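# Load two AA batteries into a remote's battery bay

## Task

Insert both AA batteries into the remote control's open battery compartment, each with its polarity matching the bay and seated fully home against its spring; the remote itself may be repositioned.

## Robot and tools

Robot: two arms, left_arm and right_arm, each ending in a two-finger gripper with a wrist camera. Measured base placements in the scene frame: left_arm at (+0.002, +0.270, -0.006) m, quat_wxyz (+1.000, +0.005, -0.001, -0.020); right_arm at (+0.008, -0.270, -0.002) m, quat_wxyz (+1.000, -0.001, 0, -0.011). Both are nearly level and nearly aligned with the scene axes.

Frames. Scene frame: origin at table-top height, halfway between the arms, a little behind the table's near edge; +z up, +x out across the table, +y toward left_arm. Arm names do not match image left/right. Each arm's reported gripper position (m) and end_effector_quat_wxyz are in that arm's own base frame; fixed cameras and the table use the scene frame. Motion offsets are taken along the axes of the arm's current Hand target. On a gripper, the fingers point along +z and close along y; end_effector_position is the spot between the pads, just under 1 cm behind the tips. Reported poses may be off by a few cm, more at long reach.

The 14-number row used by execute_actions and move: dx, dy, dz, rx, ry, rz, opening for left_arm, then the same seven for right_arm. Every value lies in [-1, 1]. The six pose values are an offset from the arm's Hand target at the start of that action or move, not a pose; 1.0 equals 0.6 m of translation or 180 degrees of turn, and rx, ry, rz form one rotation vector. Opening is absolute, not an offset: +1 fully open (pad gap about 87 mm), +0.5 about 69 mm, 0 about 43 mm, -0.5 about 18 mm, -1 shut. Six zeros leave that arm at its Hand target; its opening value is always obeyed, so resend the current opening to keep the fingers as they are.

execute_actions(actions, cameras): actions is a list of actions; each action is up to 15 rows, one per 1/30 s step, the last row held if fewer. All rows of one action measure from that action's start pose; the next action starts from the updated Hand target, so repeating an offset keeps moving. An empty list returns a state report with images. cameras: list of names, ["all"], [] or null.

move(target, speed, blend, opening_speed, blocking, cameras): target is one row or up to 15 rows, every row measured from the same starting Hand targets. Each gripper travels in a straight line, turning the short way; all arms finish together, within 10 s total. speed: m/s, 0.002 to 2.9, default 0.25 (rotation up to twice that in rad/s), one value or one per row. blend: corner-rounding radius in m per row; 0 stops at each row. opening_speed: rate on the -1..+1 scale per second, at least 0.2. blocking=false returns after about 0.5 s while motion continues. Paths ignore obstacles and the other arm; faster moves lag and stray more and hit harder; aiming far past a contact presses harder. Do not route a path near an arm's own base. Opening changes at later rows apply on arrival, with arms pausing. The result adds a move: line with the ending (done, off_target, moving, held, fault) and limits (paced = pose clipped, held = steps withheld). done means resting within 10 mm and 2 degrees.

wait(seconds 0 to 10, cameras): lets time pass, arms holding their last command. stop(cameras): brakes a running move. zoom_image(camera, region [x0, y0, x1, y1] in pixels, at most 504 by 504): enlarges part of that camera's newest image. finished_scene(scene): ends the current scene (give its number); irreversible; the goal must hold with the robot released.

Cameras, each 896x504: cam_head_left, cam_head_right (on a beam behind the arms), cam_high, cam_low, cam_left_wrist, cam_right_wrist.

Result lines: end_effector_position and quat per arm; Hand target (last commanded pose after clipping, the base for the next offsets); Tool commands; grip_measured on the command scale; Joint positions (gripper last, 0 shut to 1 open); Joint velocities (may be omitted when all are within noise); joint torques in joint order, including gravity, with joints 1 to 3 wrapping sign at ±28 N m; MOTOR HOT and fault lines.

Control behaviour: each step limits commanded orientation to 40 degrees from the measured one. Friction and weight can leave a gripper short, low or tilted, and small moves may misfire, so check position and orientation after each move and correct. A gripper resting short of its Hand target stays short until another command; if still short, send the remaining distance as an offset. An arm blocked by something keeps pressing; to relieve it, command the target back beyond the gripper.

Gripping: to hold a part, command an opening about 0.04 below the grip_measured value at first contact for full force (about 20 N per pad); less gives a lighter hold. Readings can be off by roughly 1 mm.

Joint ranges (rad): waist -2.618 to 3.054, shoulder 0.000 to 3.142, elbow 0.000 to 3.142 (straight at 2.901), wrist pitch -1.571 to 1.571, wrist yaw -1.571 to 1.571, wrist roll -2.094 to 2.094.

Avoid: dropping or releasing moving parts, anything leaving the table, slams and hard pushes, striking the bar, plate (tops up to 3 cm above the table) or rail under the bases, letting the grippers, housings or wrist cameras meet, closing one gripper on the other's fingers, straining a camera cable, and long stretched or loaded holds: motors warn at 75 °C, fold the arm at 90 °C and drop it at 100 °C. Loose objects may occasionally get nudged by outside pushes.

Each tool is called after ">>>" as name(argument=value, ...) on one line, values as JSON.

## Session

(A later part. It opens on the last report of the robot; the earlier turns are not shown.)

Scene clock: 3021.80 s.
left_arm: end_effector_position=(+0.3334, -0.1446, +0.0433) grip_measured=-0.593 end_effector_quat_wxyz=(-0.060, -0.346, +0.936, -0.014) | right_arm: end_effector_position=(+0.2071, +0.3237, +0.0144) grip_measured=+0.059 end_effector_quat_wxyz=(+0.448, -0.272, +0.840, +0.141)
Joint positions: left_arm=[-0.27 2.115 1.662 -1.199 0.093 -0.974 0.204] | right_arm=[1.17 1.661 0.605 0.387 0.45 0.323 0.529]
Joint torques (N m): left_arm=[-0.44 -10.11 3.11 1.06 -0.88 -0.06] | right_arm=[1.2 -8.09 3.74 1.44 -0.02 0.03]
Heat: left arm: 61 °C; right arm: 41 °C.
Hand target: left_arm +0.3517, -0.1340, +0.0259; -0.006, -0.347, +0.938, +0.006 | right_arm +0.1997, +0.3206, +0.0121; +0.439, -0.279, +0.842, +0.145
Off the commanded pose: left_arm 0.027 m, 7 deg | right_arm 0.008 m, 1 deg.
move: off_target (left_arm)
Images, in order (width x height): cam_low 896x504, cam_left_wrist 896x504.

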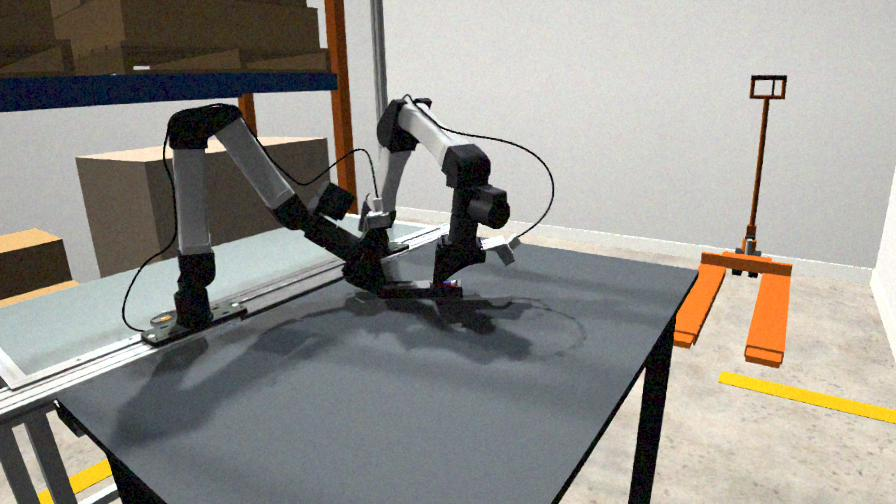

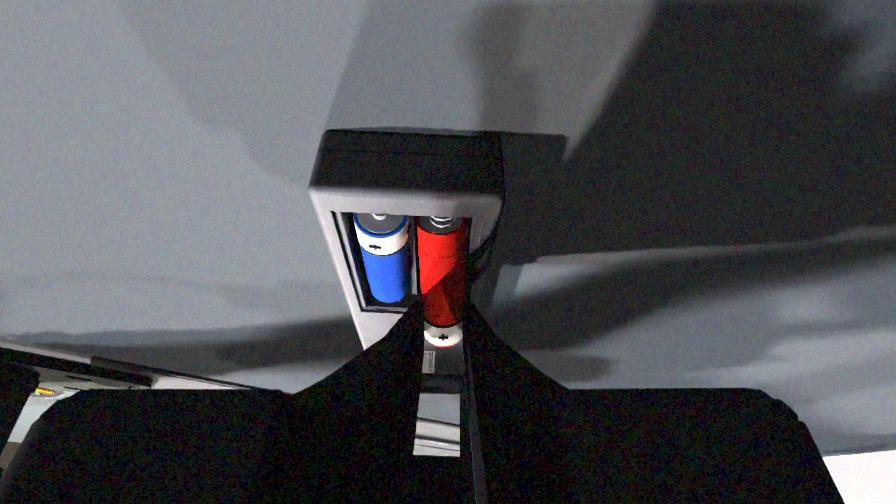

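>>> move(target=[[-0.023,0,-0.02,0,0.03,0,-0.68,0,0,0,0,0,0,-0.02],[-0.04,0,-0.02,0,0.03,0,-0.68,0,0,0,0,0,0,-0.02]], speed=0.04, cameras=["cam_left_wrist","cam_low"])

>>> zoom_image(camera="cam_low", region=[410, 250, 480, 305])

>>> zoom_image(camera="cam_left_wrist", region=[330, 150, 530, 350])

Scene clock: 3039.90 s.
left_arm: end_effector_position=(+0.3367, -0.1376, +0.0458) grip_measured=-0.593 end_effector_quat_wxyz=(-0.108, -0.338, +0.935, -0.016) | right_arm: end_effector_position=(+0.2073, +0.3261, +0.0161) grip_measured=+0.059 end_effector_quat_wxyz=(+0.450, -0.271, +0.838, +0.147)
Joint positions: left_arm=[-0.228 2.203 1.783 -1.316 0.144 -0.911 0.204] | right_arm=[1.17 1.661 0.605 0.399 0.445 0.323 0.529]
Joint torques (N m): left_arm=[2.7 -10 8.84 0.7 -0.7 0.09] | right_arm=[1.05 -8.01 3.82 1.32 0.02 0.04]
Heat: left arm: 61 °C; right arm: 41 °C.
Hand target: left_arm +0.3700, -0.1185, +0.0378; -0.050, -0.346, +0.937, -0.011 | right_arm +0.1997, +0.3206, +0.0121; +0.439, -0.279, +0.842, +0.145
Off the commanded pose: left_arm 0.039 m, 7 deg | right_arm 0.010 m, 2 deg.
move: off_target (left_arm)
Images, in order (width x height): cam_low 896x504, cam_left_wrist 896x504.

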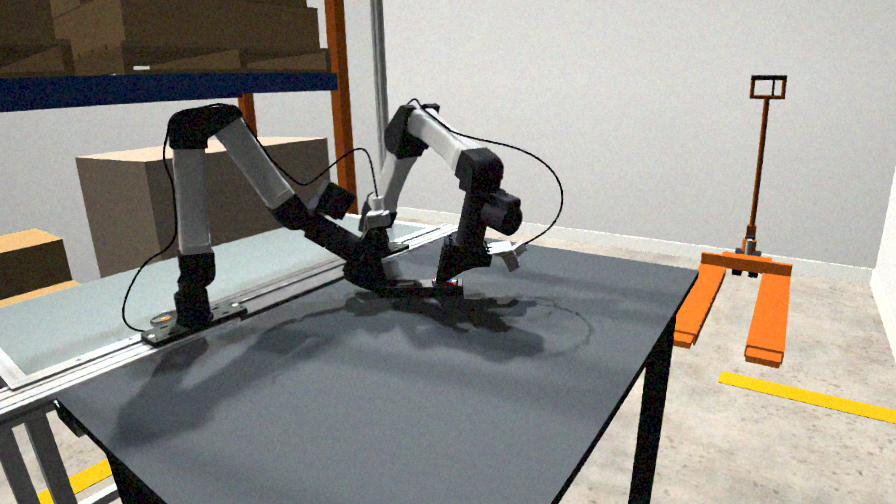

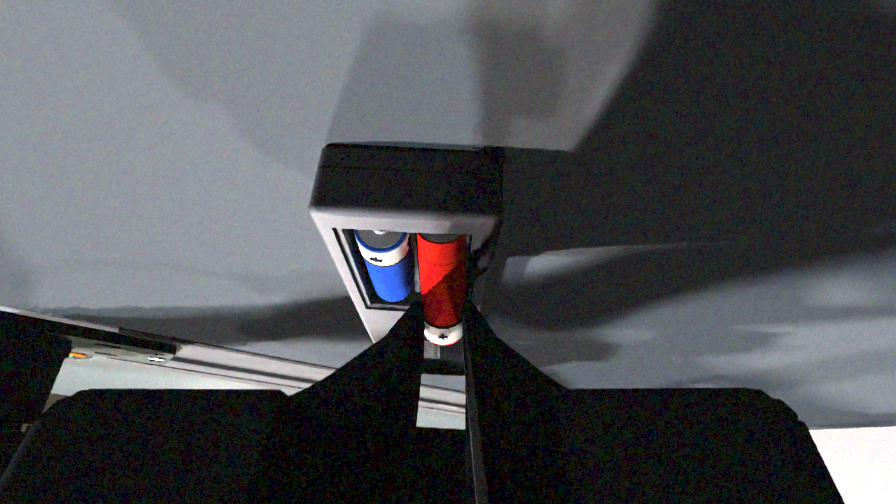

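Scaled by 7.200 from the camera's 896x504 image, which has a finer 1280x720 frame.

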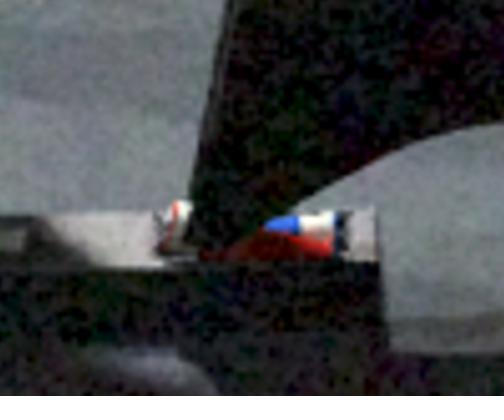

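Scaled by 2.520 from the camera's 896x504 image, which has a finer 1280x720 frame.

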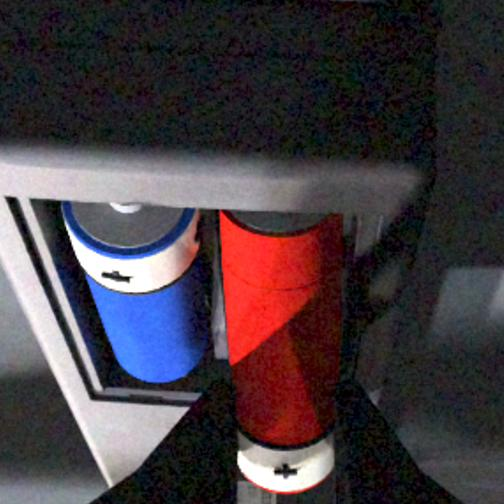

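>>> move(target=[[-0.015,0,0.01,0,-0.05,0,-0.68,0,0,0,0,0,0,-0.02],[-0.015,0,0.02,0,-0.1,0,-0.68,0,0,0,0,0,0,-0.02],[-0.015,0,0.03,0,-0.12,0,-0.68,0,0,0,0,0,0,-0.02]], speed=0.05, cameras=["cam_left_wrist","cam_low"])

>>> zoom_image(camera="cam_low", region=[410, 250, 480, 305])

>>> zoom_image(camera="cam_left_wrist", region=[330, 150, 530, 350])

Scene clock: 3055.73 s.
left_arm: end_effector_position=(+0.3358, -0.1367, +0.0411) grip_measured=-0.593 end_effector_quat_wxyz=(+0.033, -0.330, +0.943, +0.024) | right_arm: end_effector_position=(+0.2071, +0.3274, +0.0168) grip_measured=+0.059 end_effector_quat_wxyz=(+0.451, -0.271, +0.837, +0.150)
Joint positions: left_arm=[-0.328 2.015 1.541 -1.074 -0.079 -1.001 0.204] | right_arm=[1.17 1.661 0.605 0.404 0.441 0.323 0.529]
Joint torques (N m): left_arm=[1.06 -8.12 3.29 1.7 -1.54 -0.1] | right_arm=[1.25 -8.08 3.74 1.28 0.06 0]
Heat: left arm: 62 °C; right arm: 40 °C.
Hand target: left_arm +0.3753, -0.1137, +0.0189; +0.127, -0.342, +0.929, +0.054 | right_arm +0.1997, +0.3206, +0.0121; +0.439, -0.279, +0.842, +0.145
Off the commanded pose: left_arm 0.051 m, 11 deg | right_arm 0.011 m, 2 deg.
move: off_target (left_arm, right_arm)
Images, in order (width x height): cam_low 896x504, cam_left_wrist 896x504.

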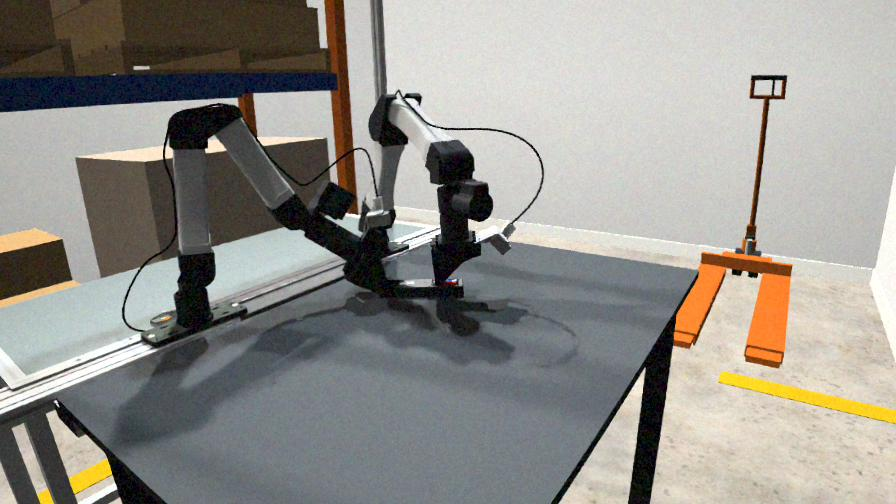

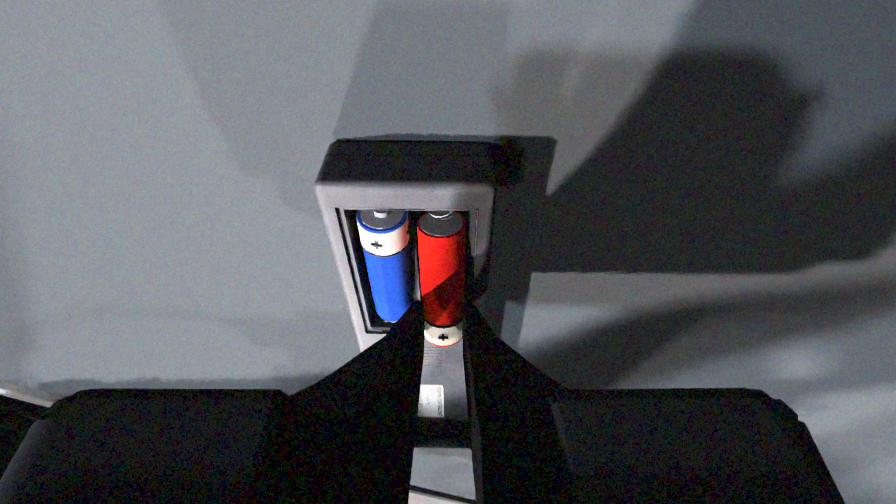

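Scaled by 7.200 from the camera's 896x504 image, which has a finer 1280x720 frame.

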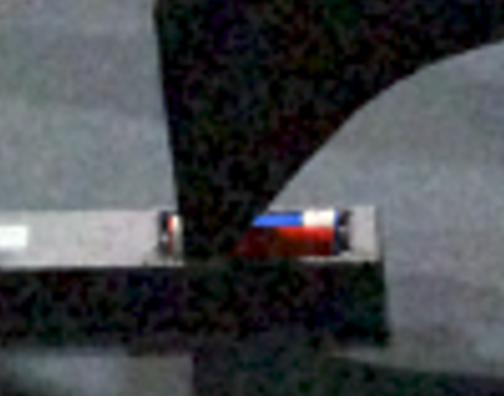

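Scaled by 2.520 from the camera's 896x504 image, which has a finer 1280x720 frame.

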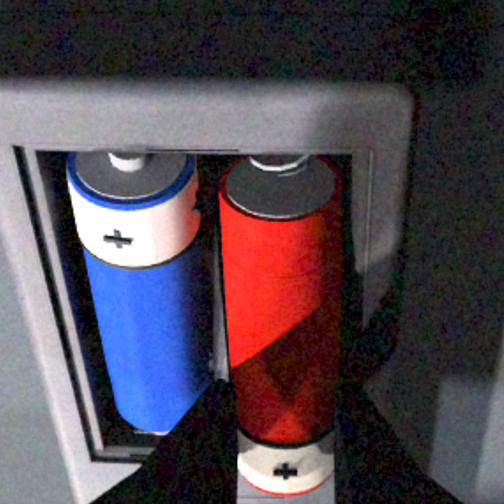

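>>> move(target=[[0.0465,0,-0.045,0,0.085,0,-0.68,0,0,0,0,0,0,-0.02],[0.0465,0,-0.045,0,0.085,0,-0.46,0,0,0,0,0,0,-0.02],[0.0365,-0.003,-0.088,0,0.085,0,-0.46,0,0,0,0,0,0,-0.02]], speed=0.06, opening_speed=0.3, cameras=["cam_left_wrist","cam_low"])

>>> zoom_image(camera="cam_low", region=[410, 250, 480, 305])

>>> zoom_image(camera="cam_left_wrist", region=[330, 150, 530, 350])

Scene clock: 3098.20 s.
left_arm: end_effector_position=(+0.3453, -0.1409, +0.0596) grip_measured=-0.460 end_effector_quat_wxyz=(-0.004, -0.342, +0.940, +0.004) | right_arm: end_effector_position=(+0.2064, +0.3248, +0.0145) grip_measured=+0.059 end_effector_quat_wxyz=(+0.447, -0.273, +0.839, +0.145)
Joint positions: left_arm=[-0.294 2.074 1.691 -1.199 -0.001 -0.992 0.27] | right_arm=[1.17 1.661 0.605 0.39 0.443 0.323 0.529]
Joint torques (N m): left_arm=[0.06 -10.13 8.28 0.18 -0.22 -0.06] | right_arm=[1.01 -8.03 3.74 1.43 0.06 0.02]
Heat: left arm: 56 °C; right arm: 41 °C.
Hand target: left_arm +0.3500, -0.1385, +0.0637; +0.002, -0.347, +0.938, +0.008 | right_arm +0.1997, +0.3206, +0.0121; +0.439, -0.279, +0.842, +0.145
Off the commanded pose: left_arm 0.007 m, 1 deg | right_arm 0.008 m, 1 deg.
move: done; target 2's new opening was sent with left_arm's hand 0.018 m and 2 deg from that target
Images, in order (width x height): cam_low 896x504, cam_left_wrist 896x504.

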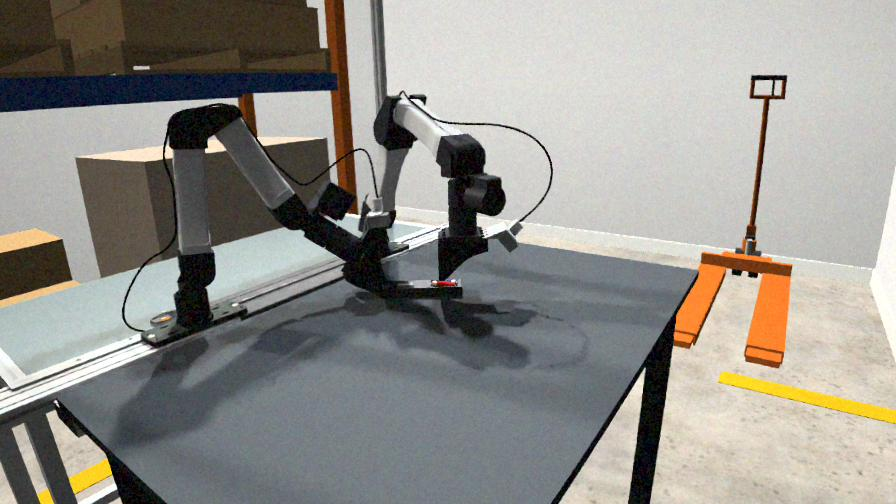

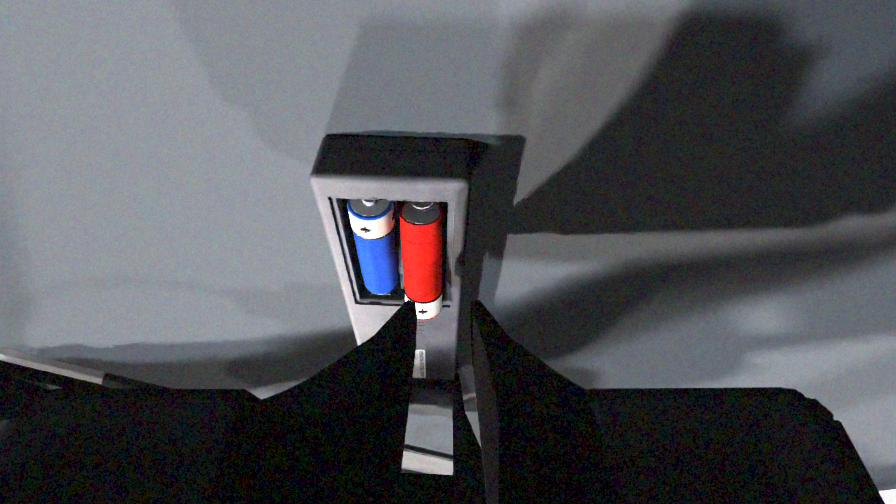

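Scaled by 7.200 from the camera's 896x504 image, which has a finer 1280x720 frame.

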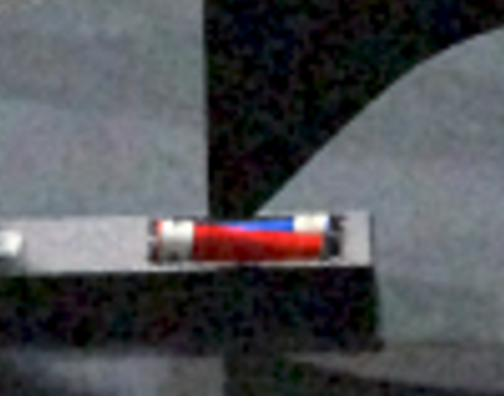

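Scaled by 2.520 from the camera's 896x504 image, which has a finer 1280x720 frame.

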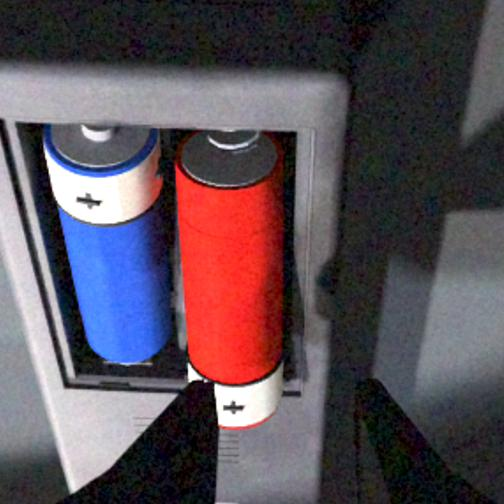

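>>> move(target=[[0.0183,0.0142,0,0,0,0,-1,0,0,0,0,0,0,-0.02]], speed=0.06, cameras=["cam_left_wrist","cam_low"])

>>> zoom_image(camera="cam_left_wrist", region=[330, 150, 530, 350])

>>> zoom_image(camera="cam_low", region=[410, 250, 480, 305])

Scene clock: 3111.23 s.
left_arm: end_effector_position=(+0.3339, -0.1390, +0.0509) grip_measured=-0.963 end_effector_quat_wxyz=(-0.020, -0.345, +0.938, +0.016) | right_arm: end_effector_position=(+0.2064, +0.3248, +0.0145) grip_measured=+0.059 end_effector_quat_wxyz=(+0.447, -0.273, +0.839, +0.145)
Joint positions: left_arm=[-0.298 2.074 1.651 -1.2 -0.001 -1.002 0.018] | right_arm=[1.17 1.661 0.605 0.39 0.443 0.323 0.529]
Joint torques (N m): left_arm=[-0.68 -14.54 4.78 0.32 -0.21 -0.11] | right_arm=[1.09 -8.13 3.74 1.36 0.08 0]
Heat: left arm: 59 °C; right arm: 41 °C.
Hand target: left_arm +0.3360, -0.1392, +0.0637; +0.002, -0.346, +0.938, +0.008 | right_arm +0.1997, +0.3206, +0.0121; +0.439, -0.279, +0.842, +0.145
Off the commanded pose: left_arm 0.013 m, 3 deg | right_arm 0.008 m, 1 deg.
move: off_target (left_arm)
Images, in order (width x height): cam_low 896x504, cam_left_wrist 896x504.

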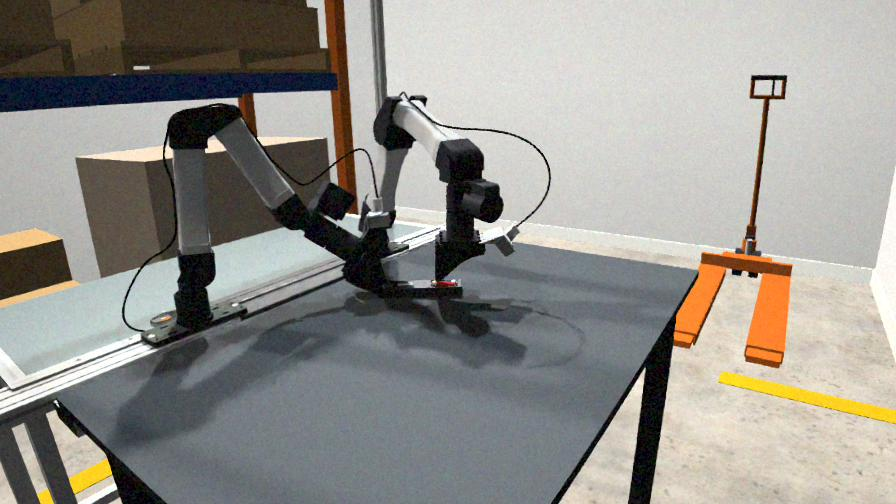

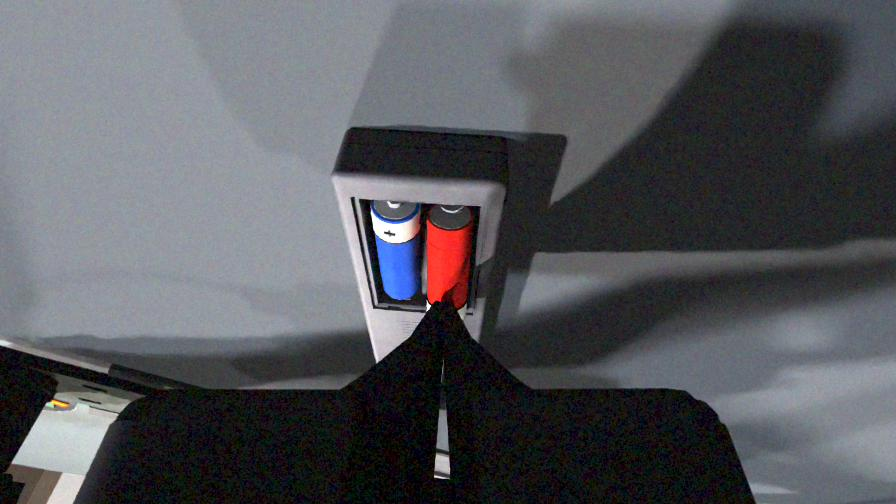

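Scaled by 2.520 from the camera's 896x504 image, which has a finer 1280x720 frame.

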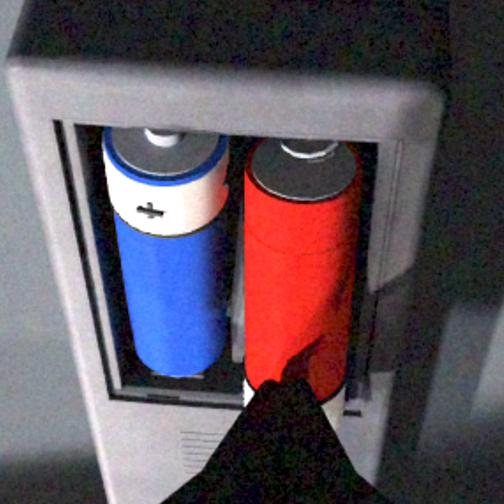

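Scaled by 7.200 from the camera's 896x504 image, which has a finer 1280x720 frame.

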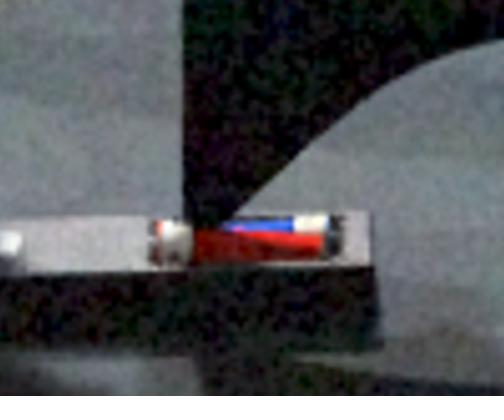

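>>> move(target=[[0.008,-0.004,-0.01,0,0,0,-1,0,0,0,0,0,0,-0.02],[0.008,-0.004,0.06,0,0,0,-1,0,0,0,0,0,0,-0.02]], speed=0.05, cameras=["cam_left_wrist","cam_low"])

>>> zoom_image(camera="cam_left_wrist", region=[330, 150, 530, 350])

>>> zoom_image(camera="cam_low", region=[410, 250, 480, 305])

Scene clock: 3122.80 s.
left_arm: end_effector_position=(+0.3280, -0.1432, +0.0475) grip_measured=-0.963 end_effector_quat_wxyz=(-0.007, -0.345, +0.939, +0.005) | right_arm: end_effector_position=(+0.2064, +0.3247, +0.0144) grip_measured=+0.059 end_effector_quat_wxyz=(+0.447, -0.273, +0.840, +0.144)
Joint positions: left_arm=[-0.312 2.027 1.571 -1.133 0 -1.016 0.018] | right_arm=[1.17 1.661 0.605 0.389 0.443 0.323 0.529]
Joint torques (N m): left_arm=[-0.5 -7.97 2.41 0.97 -0.23 -0.06] | right_arm=[1.17 -7.97 3.89 1.38 0.06 0.07]
Heat: left arm: 64 °C; right arm: 41 °C.
Hand target: left_arm +0.3340, -0.1435, +0.0277; +0.002, -0.347, +0.938, +0.008 | right_arm +0.1997, +0.3206, +0.0121; +0.438, -0.279, +0.842, +0.145
Off the commanded pose: left_arm 0.021 m, 1 deg | right_arm 0.008 m, 1 deg.
move: off_target (left_arm)
Images, in order (width x height): cam_low 896x504, cam_left_wrist 896x504.

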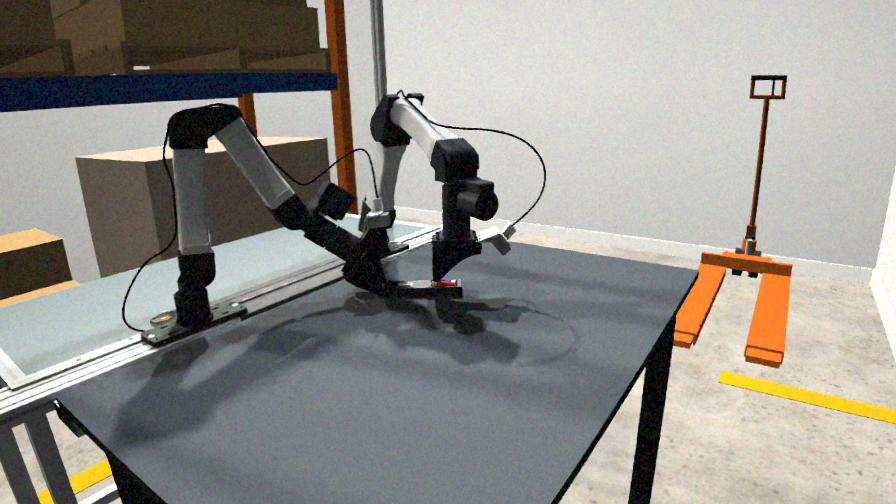

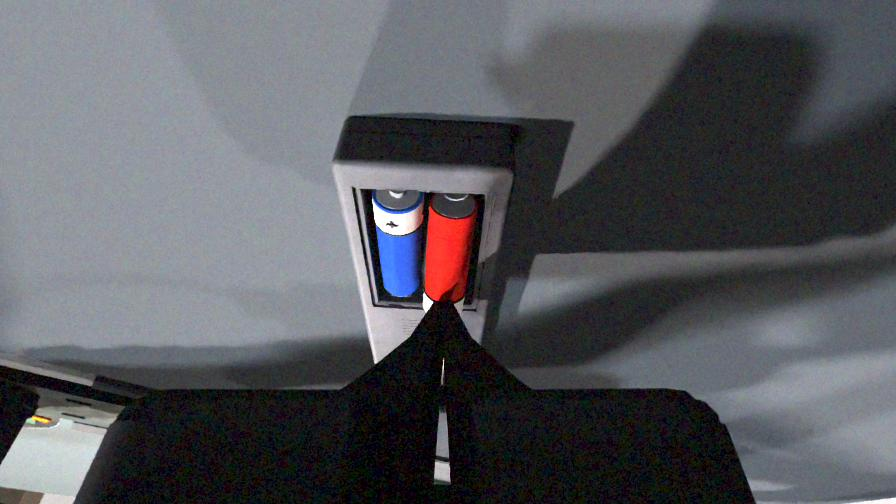

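Scaled by 2.520 from the camera's 896x504 image, which has a finer 1280x720 frame.

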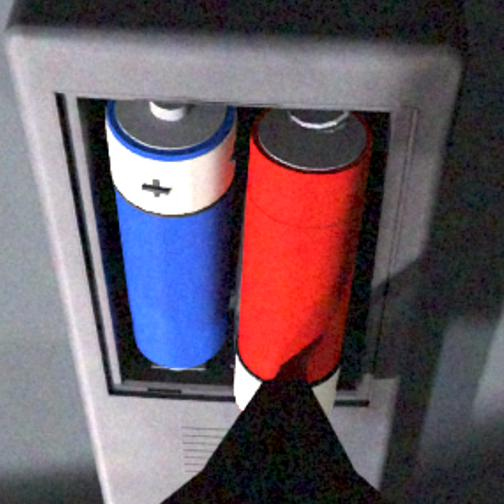

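Scaled by 7.200 from the camera's 896x504 image, which has a finer 1280x720 frame.

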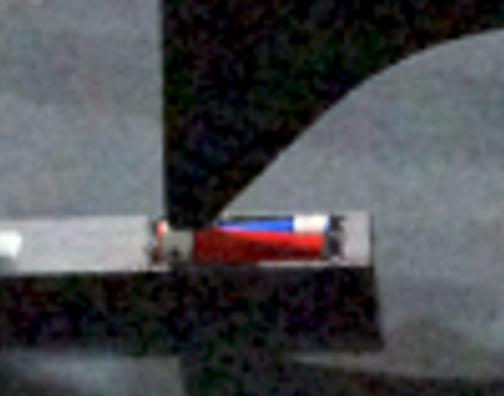

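>>> move(target=[[-0.025,0.0,0.02,0,0,0,-1,0,0,0,0,0,0,-0.02]], speed=0.05, cameras=["cam_left_wrist","cam_low"])

>>> zoom_image(camera="cam_low", region=[410, 250, 480, 305])

>>> zoom_image(camera="cam_left_wrist", region=[330, 150, 530, 350])

Scene clock: 3136.10 s.
left_arm: end_effector_position=(+0.3325, -0.1396, +0.0428) grip_measured=-0.963 end_effector_quat_wxyz=(-0.013, -0.345, +0.938, -0.005) | right_arm: end_effector_position=(+0.2064, +0.3246, +0.0144) grip_measured=+0.059 end_effector_quat_wxyz=(+0.447, -0.273, +0.840, +0.144)
Joint positions: left_arm=[-0.289 2.041 1.569 -1.114 0.023 -0.994 0.018] | right_arm=[1.17 1.661 0.605 0.389 0.443 0.323 0.529]
Joint torques (N m): left_arm=[0.32 -5.75 3.66 1.03 -0.43 0.03] | right_arm=[1.05 -8.12 3.75 1.41 0.06 0.04]
Heat: left arm: 61 °C; right arm: 41 °C.
Hand target: left_arm +0.3452, -0.1336, +0.0157; +0.002, -0.346, +0.938, +0.008 | right_arm +0.1997, +0.3206, +0.0121; +0.439, -0.279, +0.842, +0.145
Off the commanded pose: left_arm 0.030 m, 2 deg | right_arm 0.008 m, 1 deg.
move: off_target (left_arm)
Images, in order (width x height): cam_low 896x504, cam_left_wrist 896x504.

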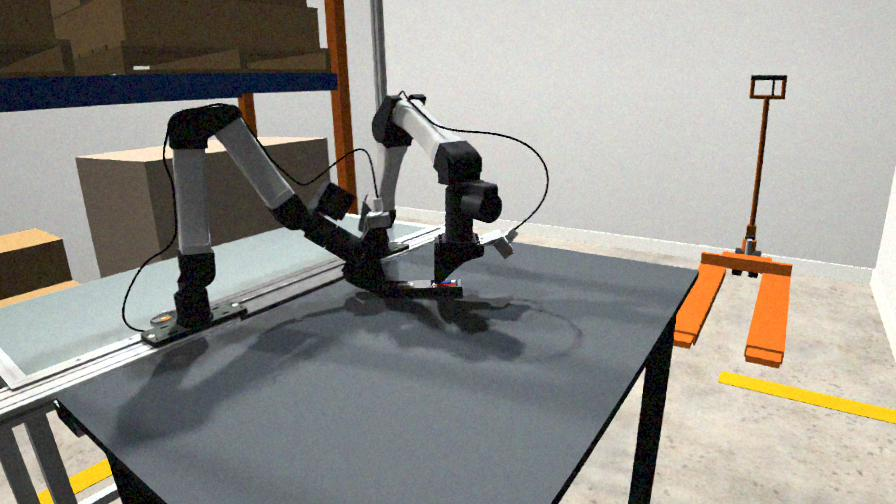

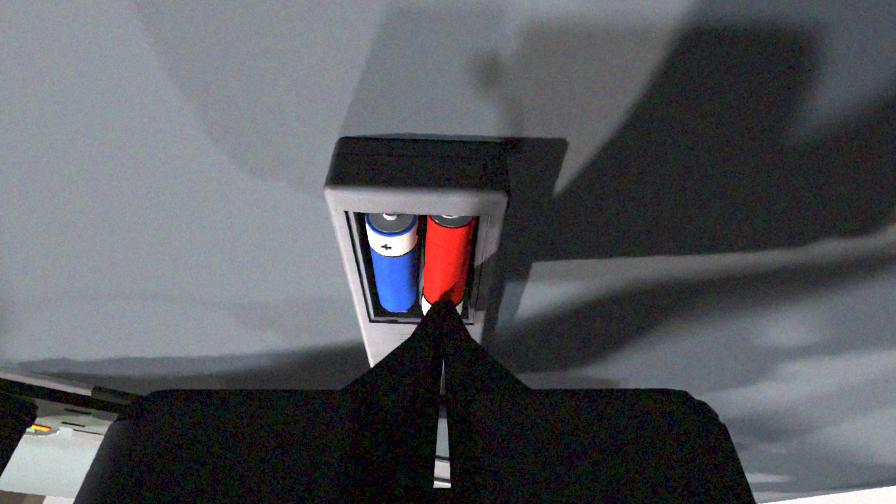

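Scaled by 7.200 from the camera's 896x504 image, which has a finer 1280x720 frame.

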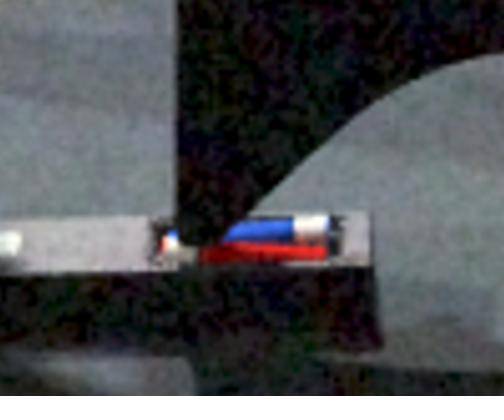

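Scaled by 2.520 from the camera's 896x504 image, which has a finer 1280x720 frame.

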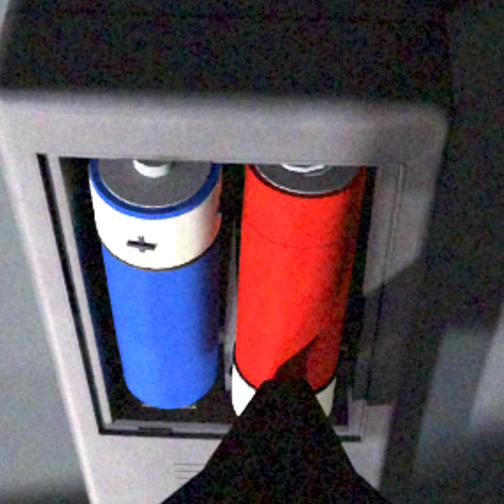

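>>> move(target=[[0,0,-0.07,0,0,0,-1,0,0,0,0,0,0,-0.02],[0.015,0,-0.13,0,0,0,-0.46,0,0,0,0,0,0,-0.02]], speed=0.06, cameras=["cam_left_wrist","cam_low"])

>>> zoom_image(camera="cam_left_wrist", region=[330, 150, 530, 350])

>>> zoom_image(camera="cam_low", region=[410, 250, 480, 305])

Scene clock: 3147.97 s.
left_arm: end_effector_position=(+0.3339, -0.1405, +0.0786) grip_measured=-0.460 end_effector_quat_wxyz=(-0.018, -0.345, +0.938, +0.013) | right_arm: end_effector_position=(+0.2064, +0.3246, +0.0144) grip_measured=+0.059 end_effector_quat_wxyz=(+0.447, -0.273, +0.840, +0.144)
Joint positions: left_arm=[-0.301 2.053 1.731 -1.293 0.001 -1.004 0.27] | right_arm=[1.17 1.661 0.605 0.389 0.443 0.323 0.529]
Joint torques (N m): left_arm=[-0.61 -12.67 8.34 0.11 -0.23 -0.08] | right_arm=[1.09 -8.21 3.85 1.4 0.05 0]
Heat: left arm: 59 °C; right arm: 41 °C.
Hand target: left_arm +0.3386, -0.1407, +0.0937; +0.002, -0.346, +0.938, +0.008 | right_arm +0.1997, +0.3206, +0.0121; +0.439, -0.279, +0.842, +0.145
Off the commanded pose: left_arm 0.016 m, 2 deg | right_arm 0.008 m, 1 deg.
move: off_target (left_arm); target 2's new opening was sent with left_arm's hand 0.016 m and 2 deg from that target
Images, in order (width x height): cam_low 896x504, cam_left_wrist 896x504.

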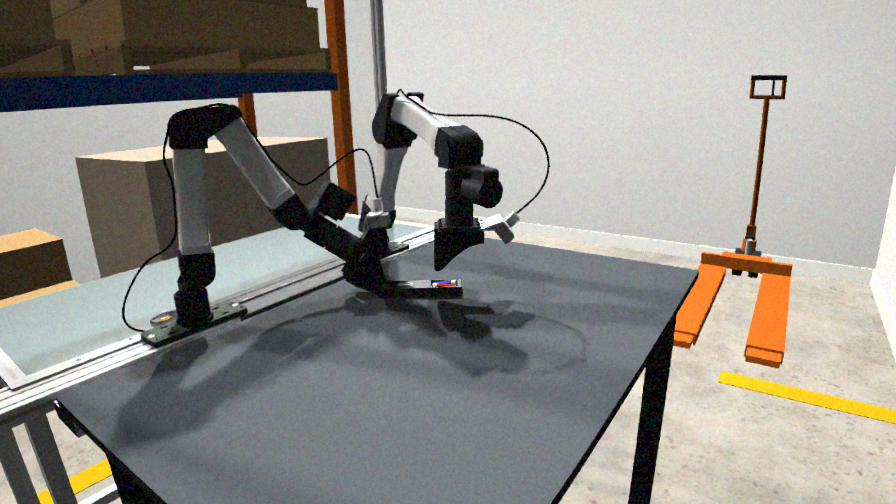

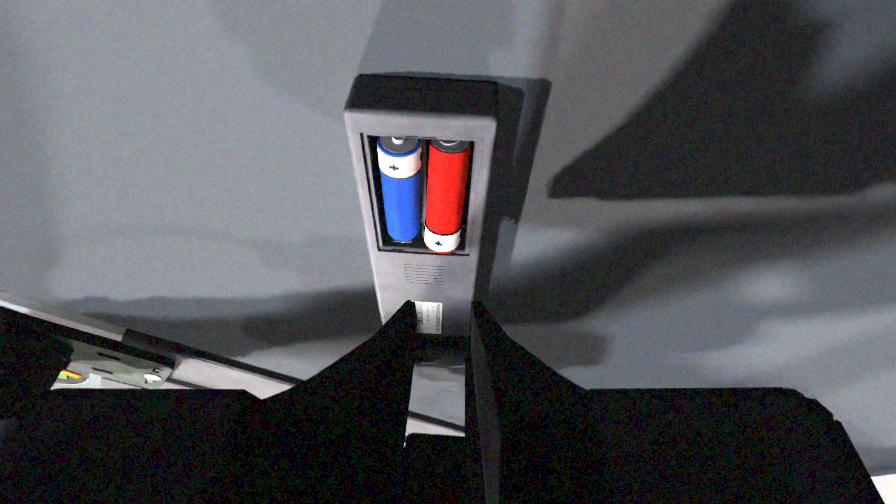

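Scaled by 2.520 from the camera's 896x504 image, which has a finer 1280x720 frame.

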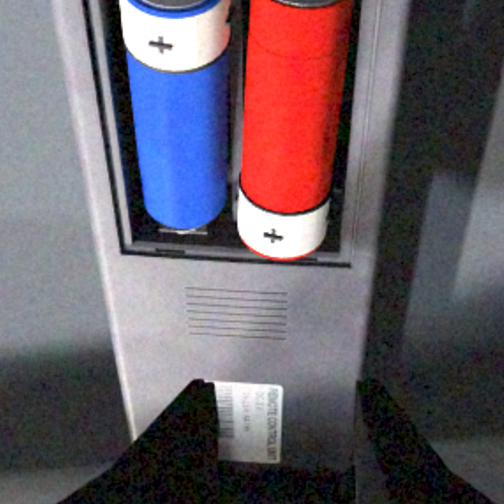

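Scaled by 7.200 from the camera's 896x504 image, which has a finer 1280x720 frame.

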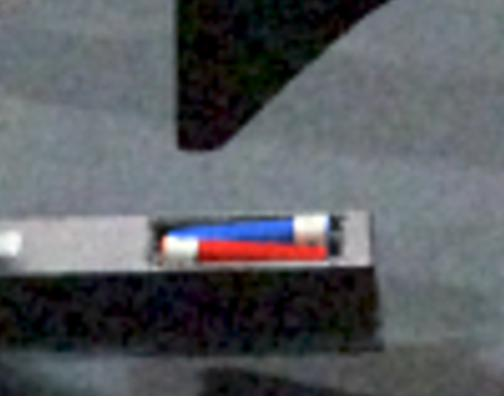

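>>> move(target=[[0.012,0,0.06,0,0,0,-1,0,0,0,0,0,0,-0.02],[0.012,0,0.125,0,0,0,-1,0,0,0,0,0,0,-0.02],[-0.028,0.0,0.145,0,0,0,-1,0,0,0,0,0,0,-0.02]], speed=[0.1,0.05,0.05], cameras=["cam_left_wrist","cam_low"])

>>> zoom_image(camera="cam_left_wrist", region=[330, 150, 530, 350])

>>> zoom_image(camera="cam_low", region=[410, 250, 480, 305])

Scene clock: 3165.97 s.
left_arm: end_effector_position=(+0.3287, -0.1422, +0.0420) grip_measured=-0.963 end_effector_quat_wxyz=(-0.030, -0.343, +0.939, -0.020) | right_arm: end_effector_position=(+0.2064, +0.3246, +0.0144) grip_measured=+0.059 end_effector_quat_wxyz=(+0.447, -0.273, +0.840, +0.144)
Joint positions: left_arm=[-0.278 2.042 1.559 -1.113 0.068 -0.978 0.018] | right_arm=[1.17 1.661 0.605 0.389 0.443 0.323 0.529]
Joint torques (N m): left_arm=[0.85 -4 4.67 1.18 -0.81 0.06] | right_arm=[1.46 -8.13 4 1.44 0.04 0.01]
Heat: left arm: 61 °C; right arm: 41 °C.
Hand target: left_arm +0.3511, -0.1283, +0.0068; +0.002, -0.346, +0.938, +0.008 | right_arm +0.1997, +0.3206, +0.0121; +0.439, -0.279, +0.842, +0.145
Off the commanded pose: left_arm 0.044 m, 5 deg | right_arm 0.008 m, 1 deg.
move: off_target (left_arm)
Images, in order (width x height): cam_low 896x504, cam_left_wrist 896x504.

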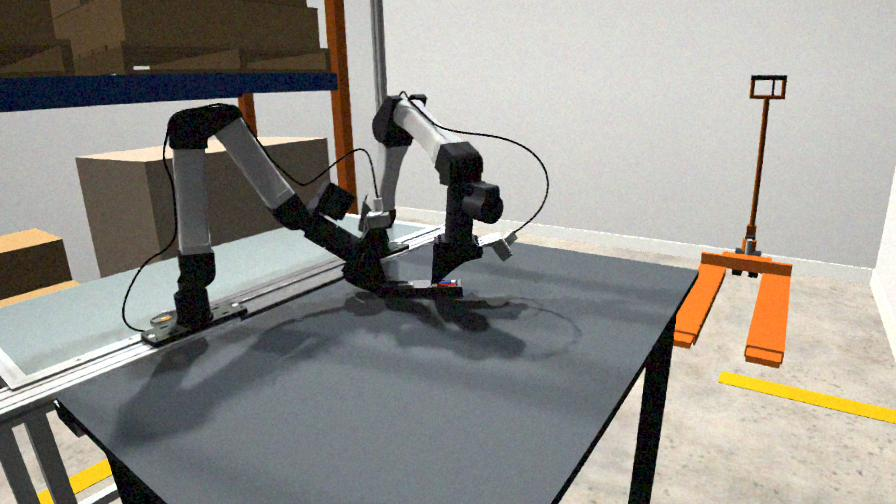

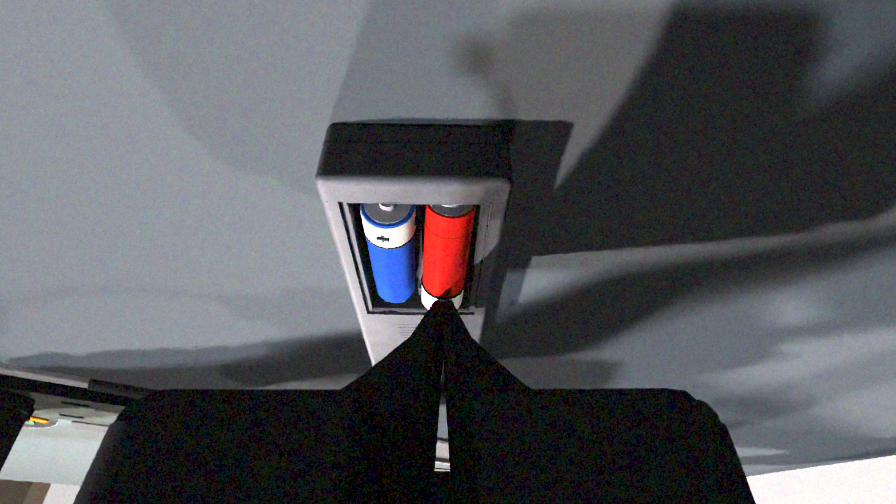

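Scaled by 2.520 from the camera's 896x504 image, which has a finer 1280x720 frame.

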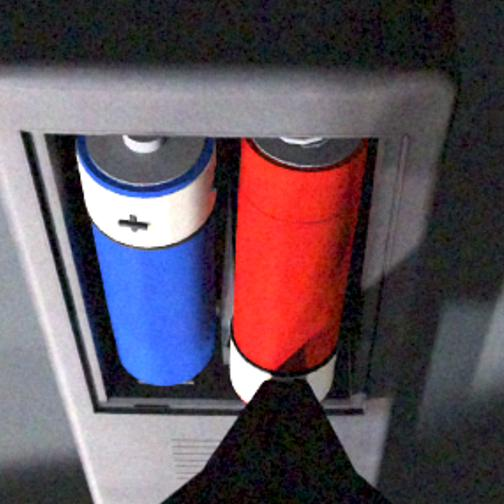

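Scaled by 7.200 from the camera's 896x504 image, which has a finer 1280x720 frame.

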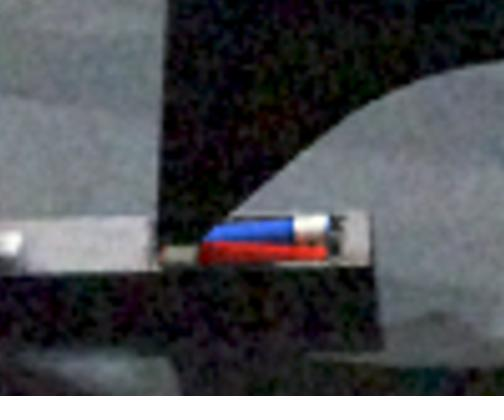

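>>> move(target=[[0,0,-0.1,0,0,0,-1,0,0,0,0,0,0,-0.02],[-0.032,0.031,-0.1,0,0,0,-1,0,0,0,0,0,0,-0.02]], speed=0.1, cameras=["cam_left_wrist","cam_low"])

>>> zoom_image(camera="cam_left_wrist", region=[330, 150, 530, 350])

>>> zoom_image(camera="cam_low", region=[410, 250, 480, 305])

Scene clock: 3181.63 s.
left_arm: end_effector_position=(+0.3540, -0.1057, +0.0631) grip_measured=-0.963 end_effector_quat_wxyz=(-0.003, -0.350, +0.937, +0.003) | right_arm: end_effector_position=(+0.2064, +0.3246, +0.0144) grip_measured=+0.059 end_effector_quat_wxyz=(+0.447, -0.273, +0.840, +0.144)
Joint positions: left_arm=[-0.202 2.067 1.694 -1.208 -0.002 -0.916 0.018] | right_arm=[1.17 1.661 0.605 0.389 0.443 0.323 0.529]
Joint torques (N m): left_arm=[-0.18 -11.34 6.31 0.22 -0.21 0.06] | right_arm=[1.1 -7.99 3.89 1.39 0.07 0.07]
Heat: left arm: 58 °C; right arm: 41 °C.
Hand target: left_arm +0.3538, -0.1027, +0.0673; +0.002, -0.346, +0.938, +0.008 | right_arm +0.1997, +0.3206, +0.0121; +0.439, -0.279, +0.842, +0.145
Off the commanded pose: left_arm 0.005 m, 1 deg | right_arm 0.008 m, 1 deg.
move: done
Images, in order (width x height): cam_low 896x504, cam_left_wrist 896x504.

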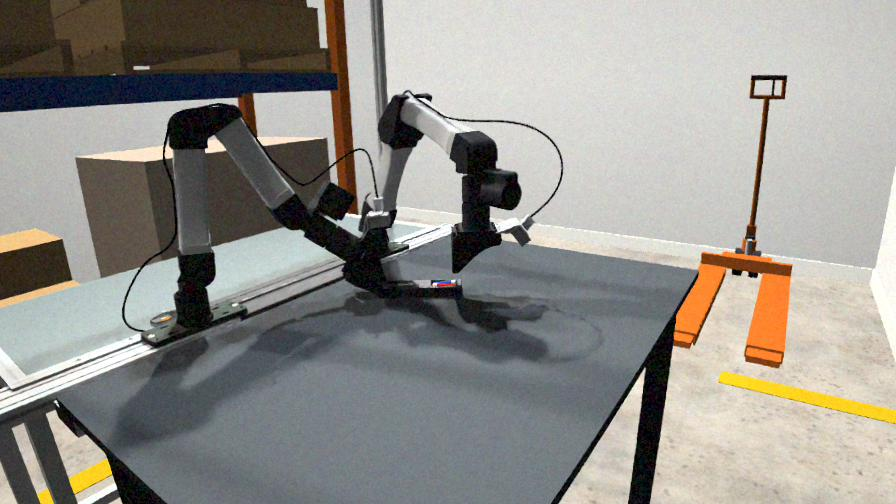

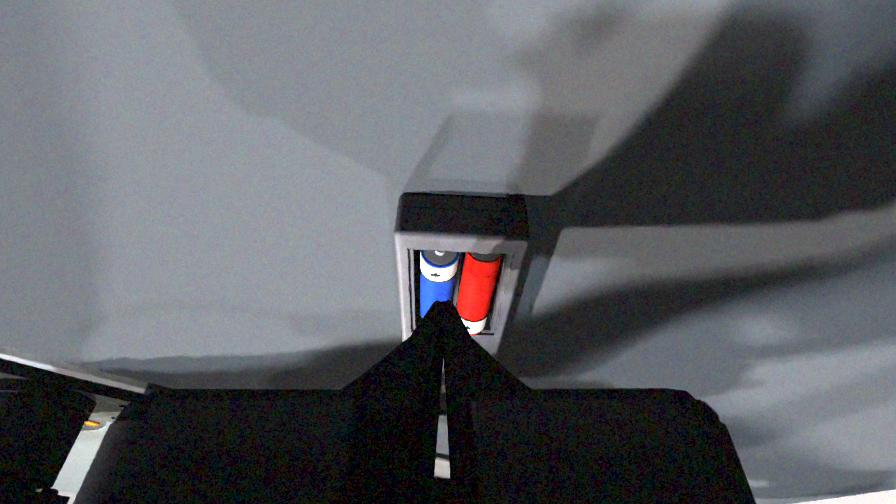

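Scaled by 2.520 from the camera's 896x504 image, which has a finer 1280x720 frame.

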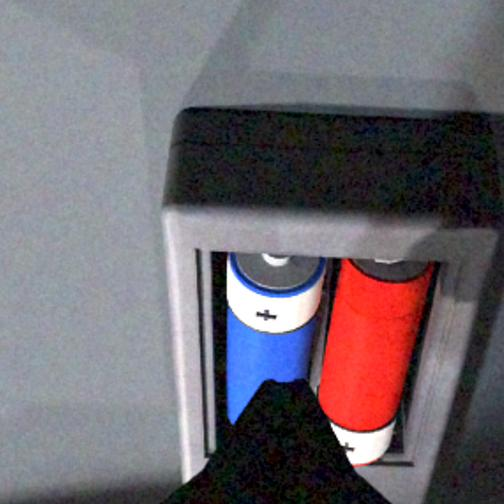

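Scaled by 7.200 from the camera's 896x504 image, which has a finer 1280x720 frame.

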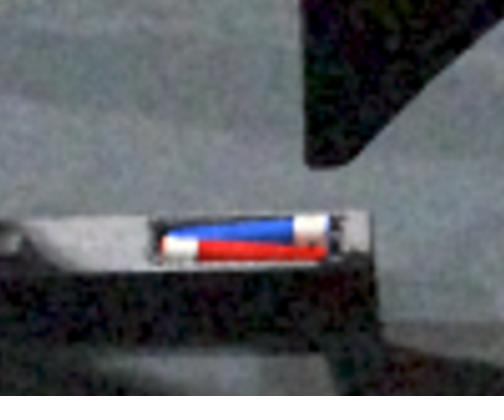

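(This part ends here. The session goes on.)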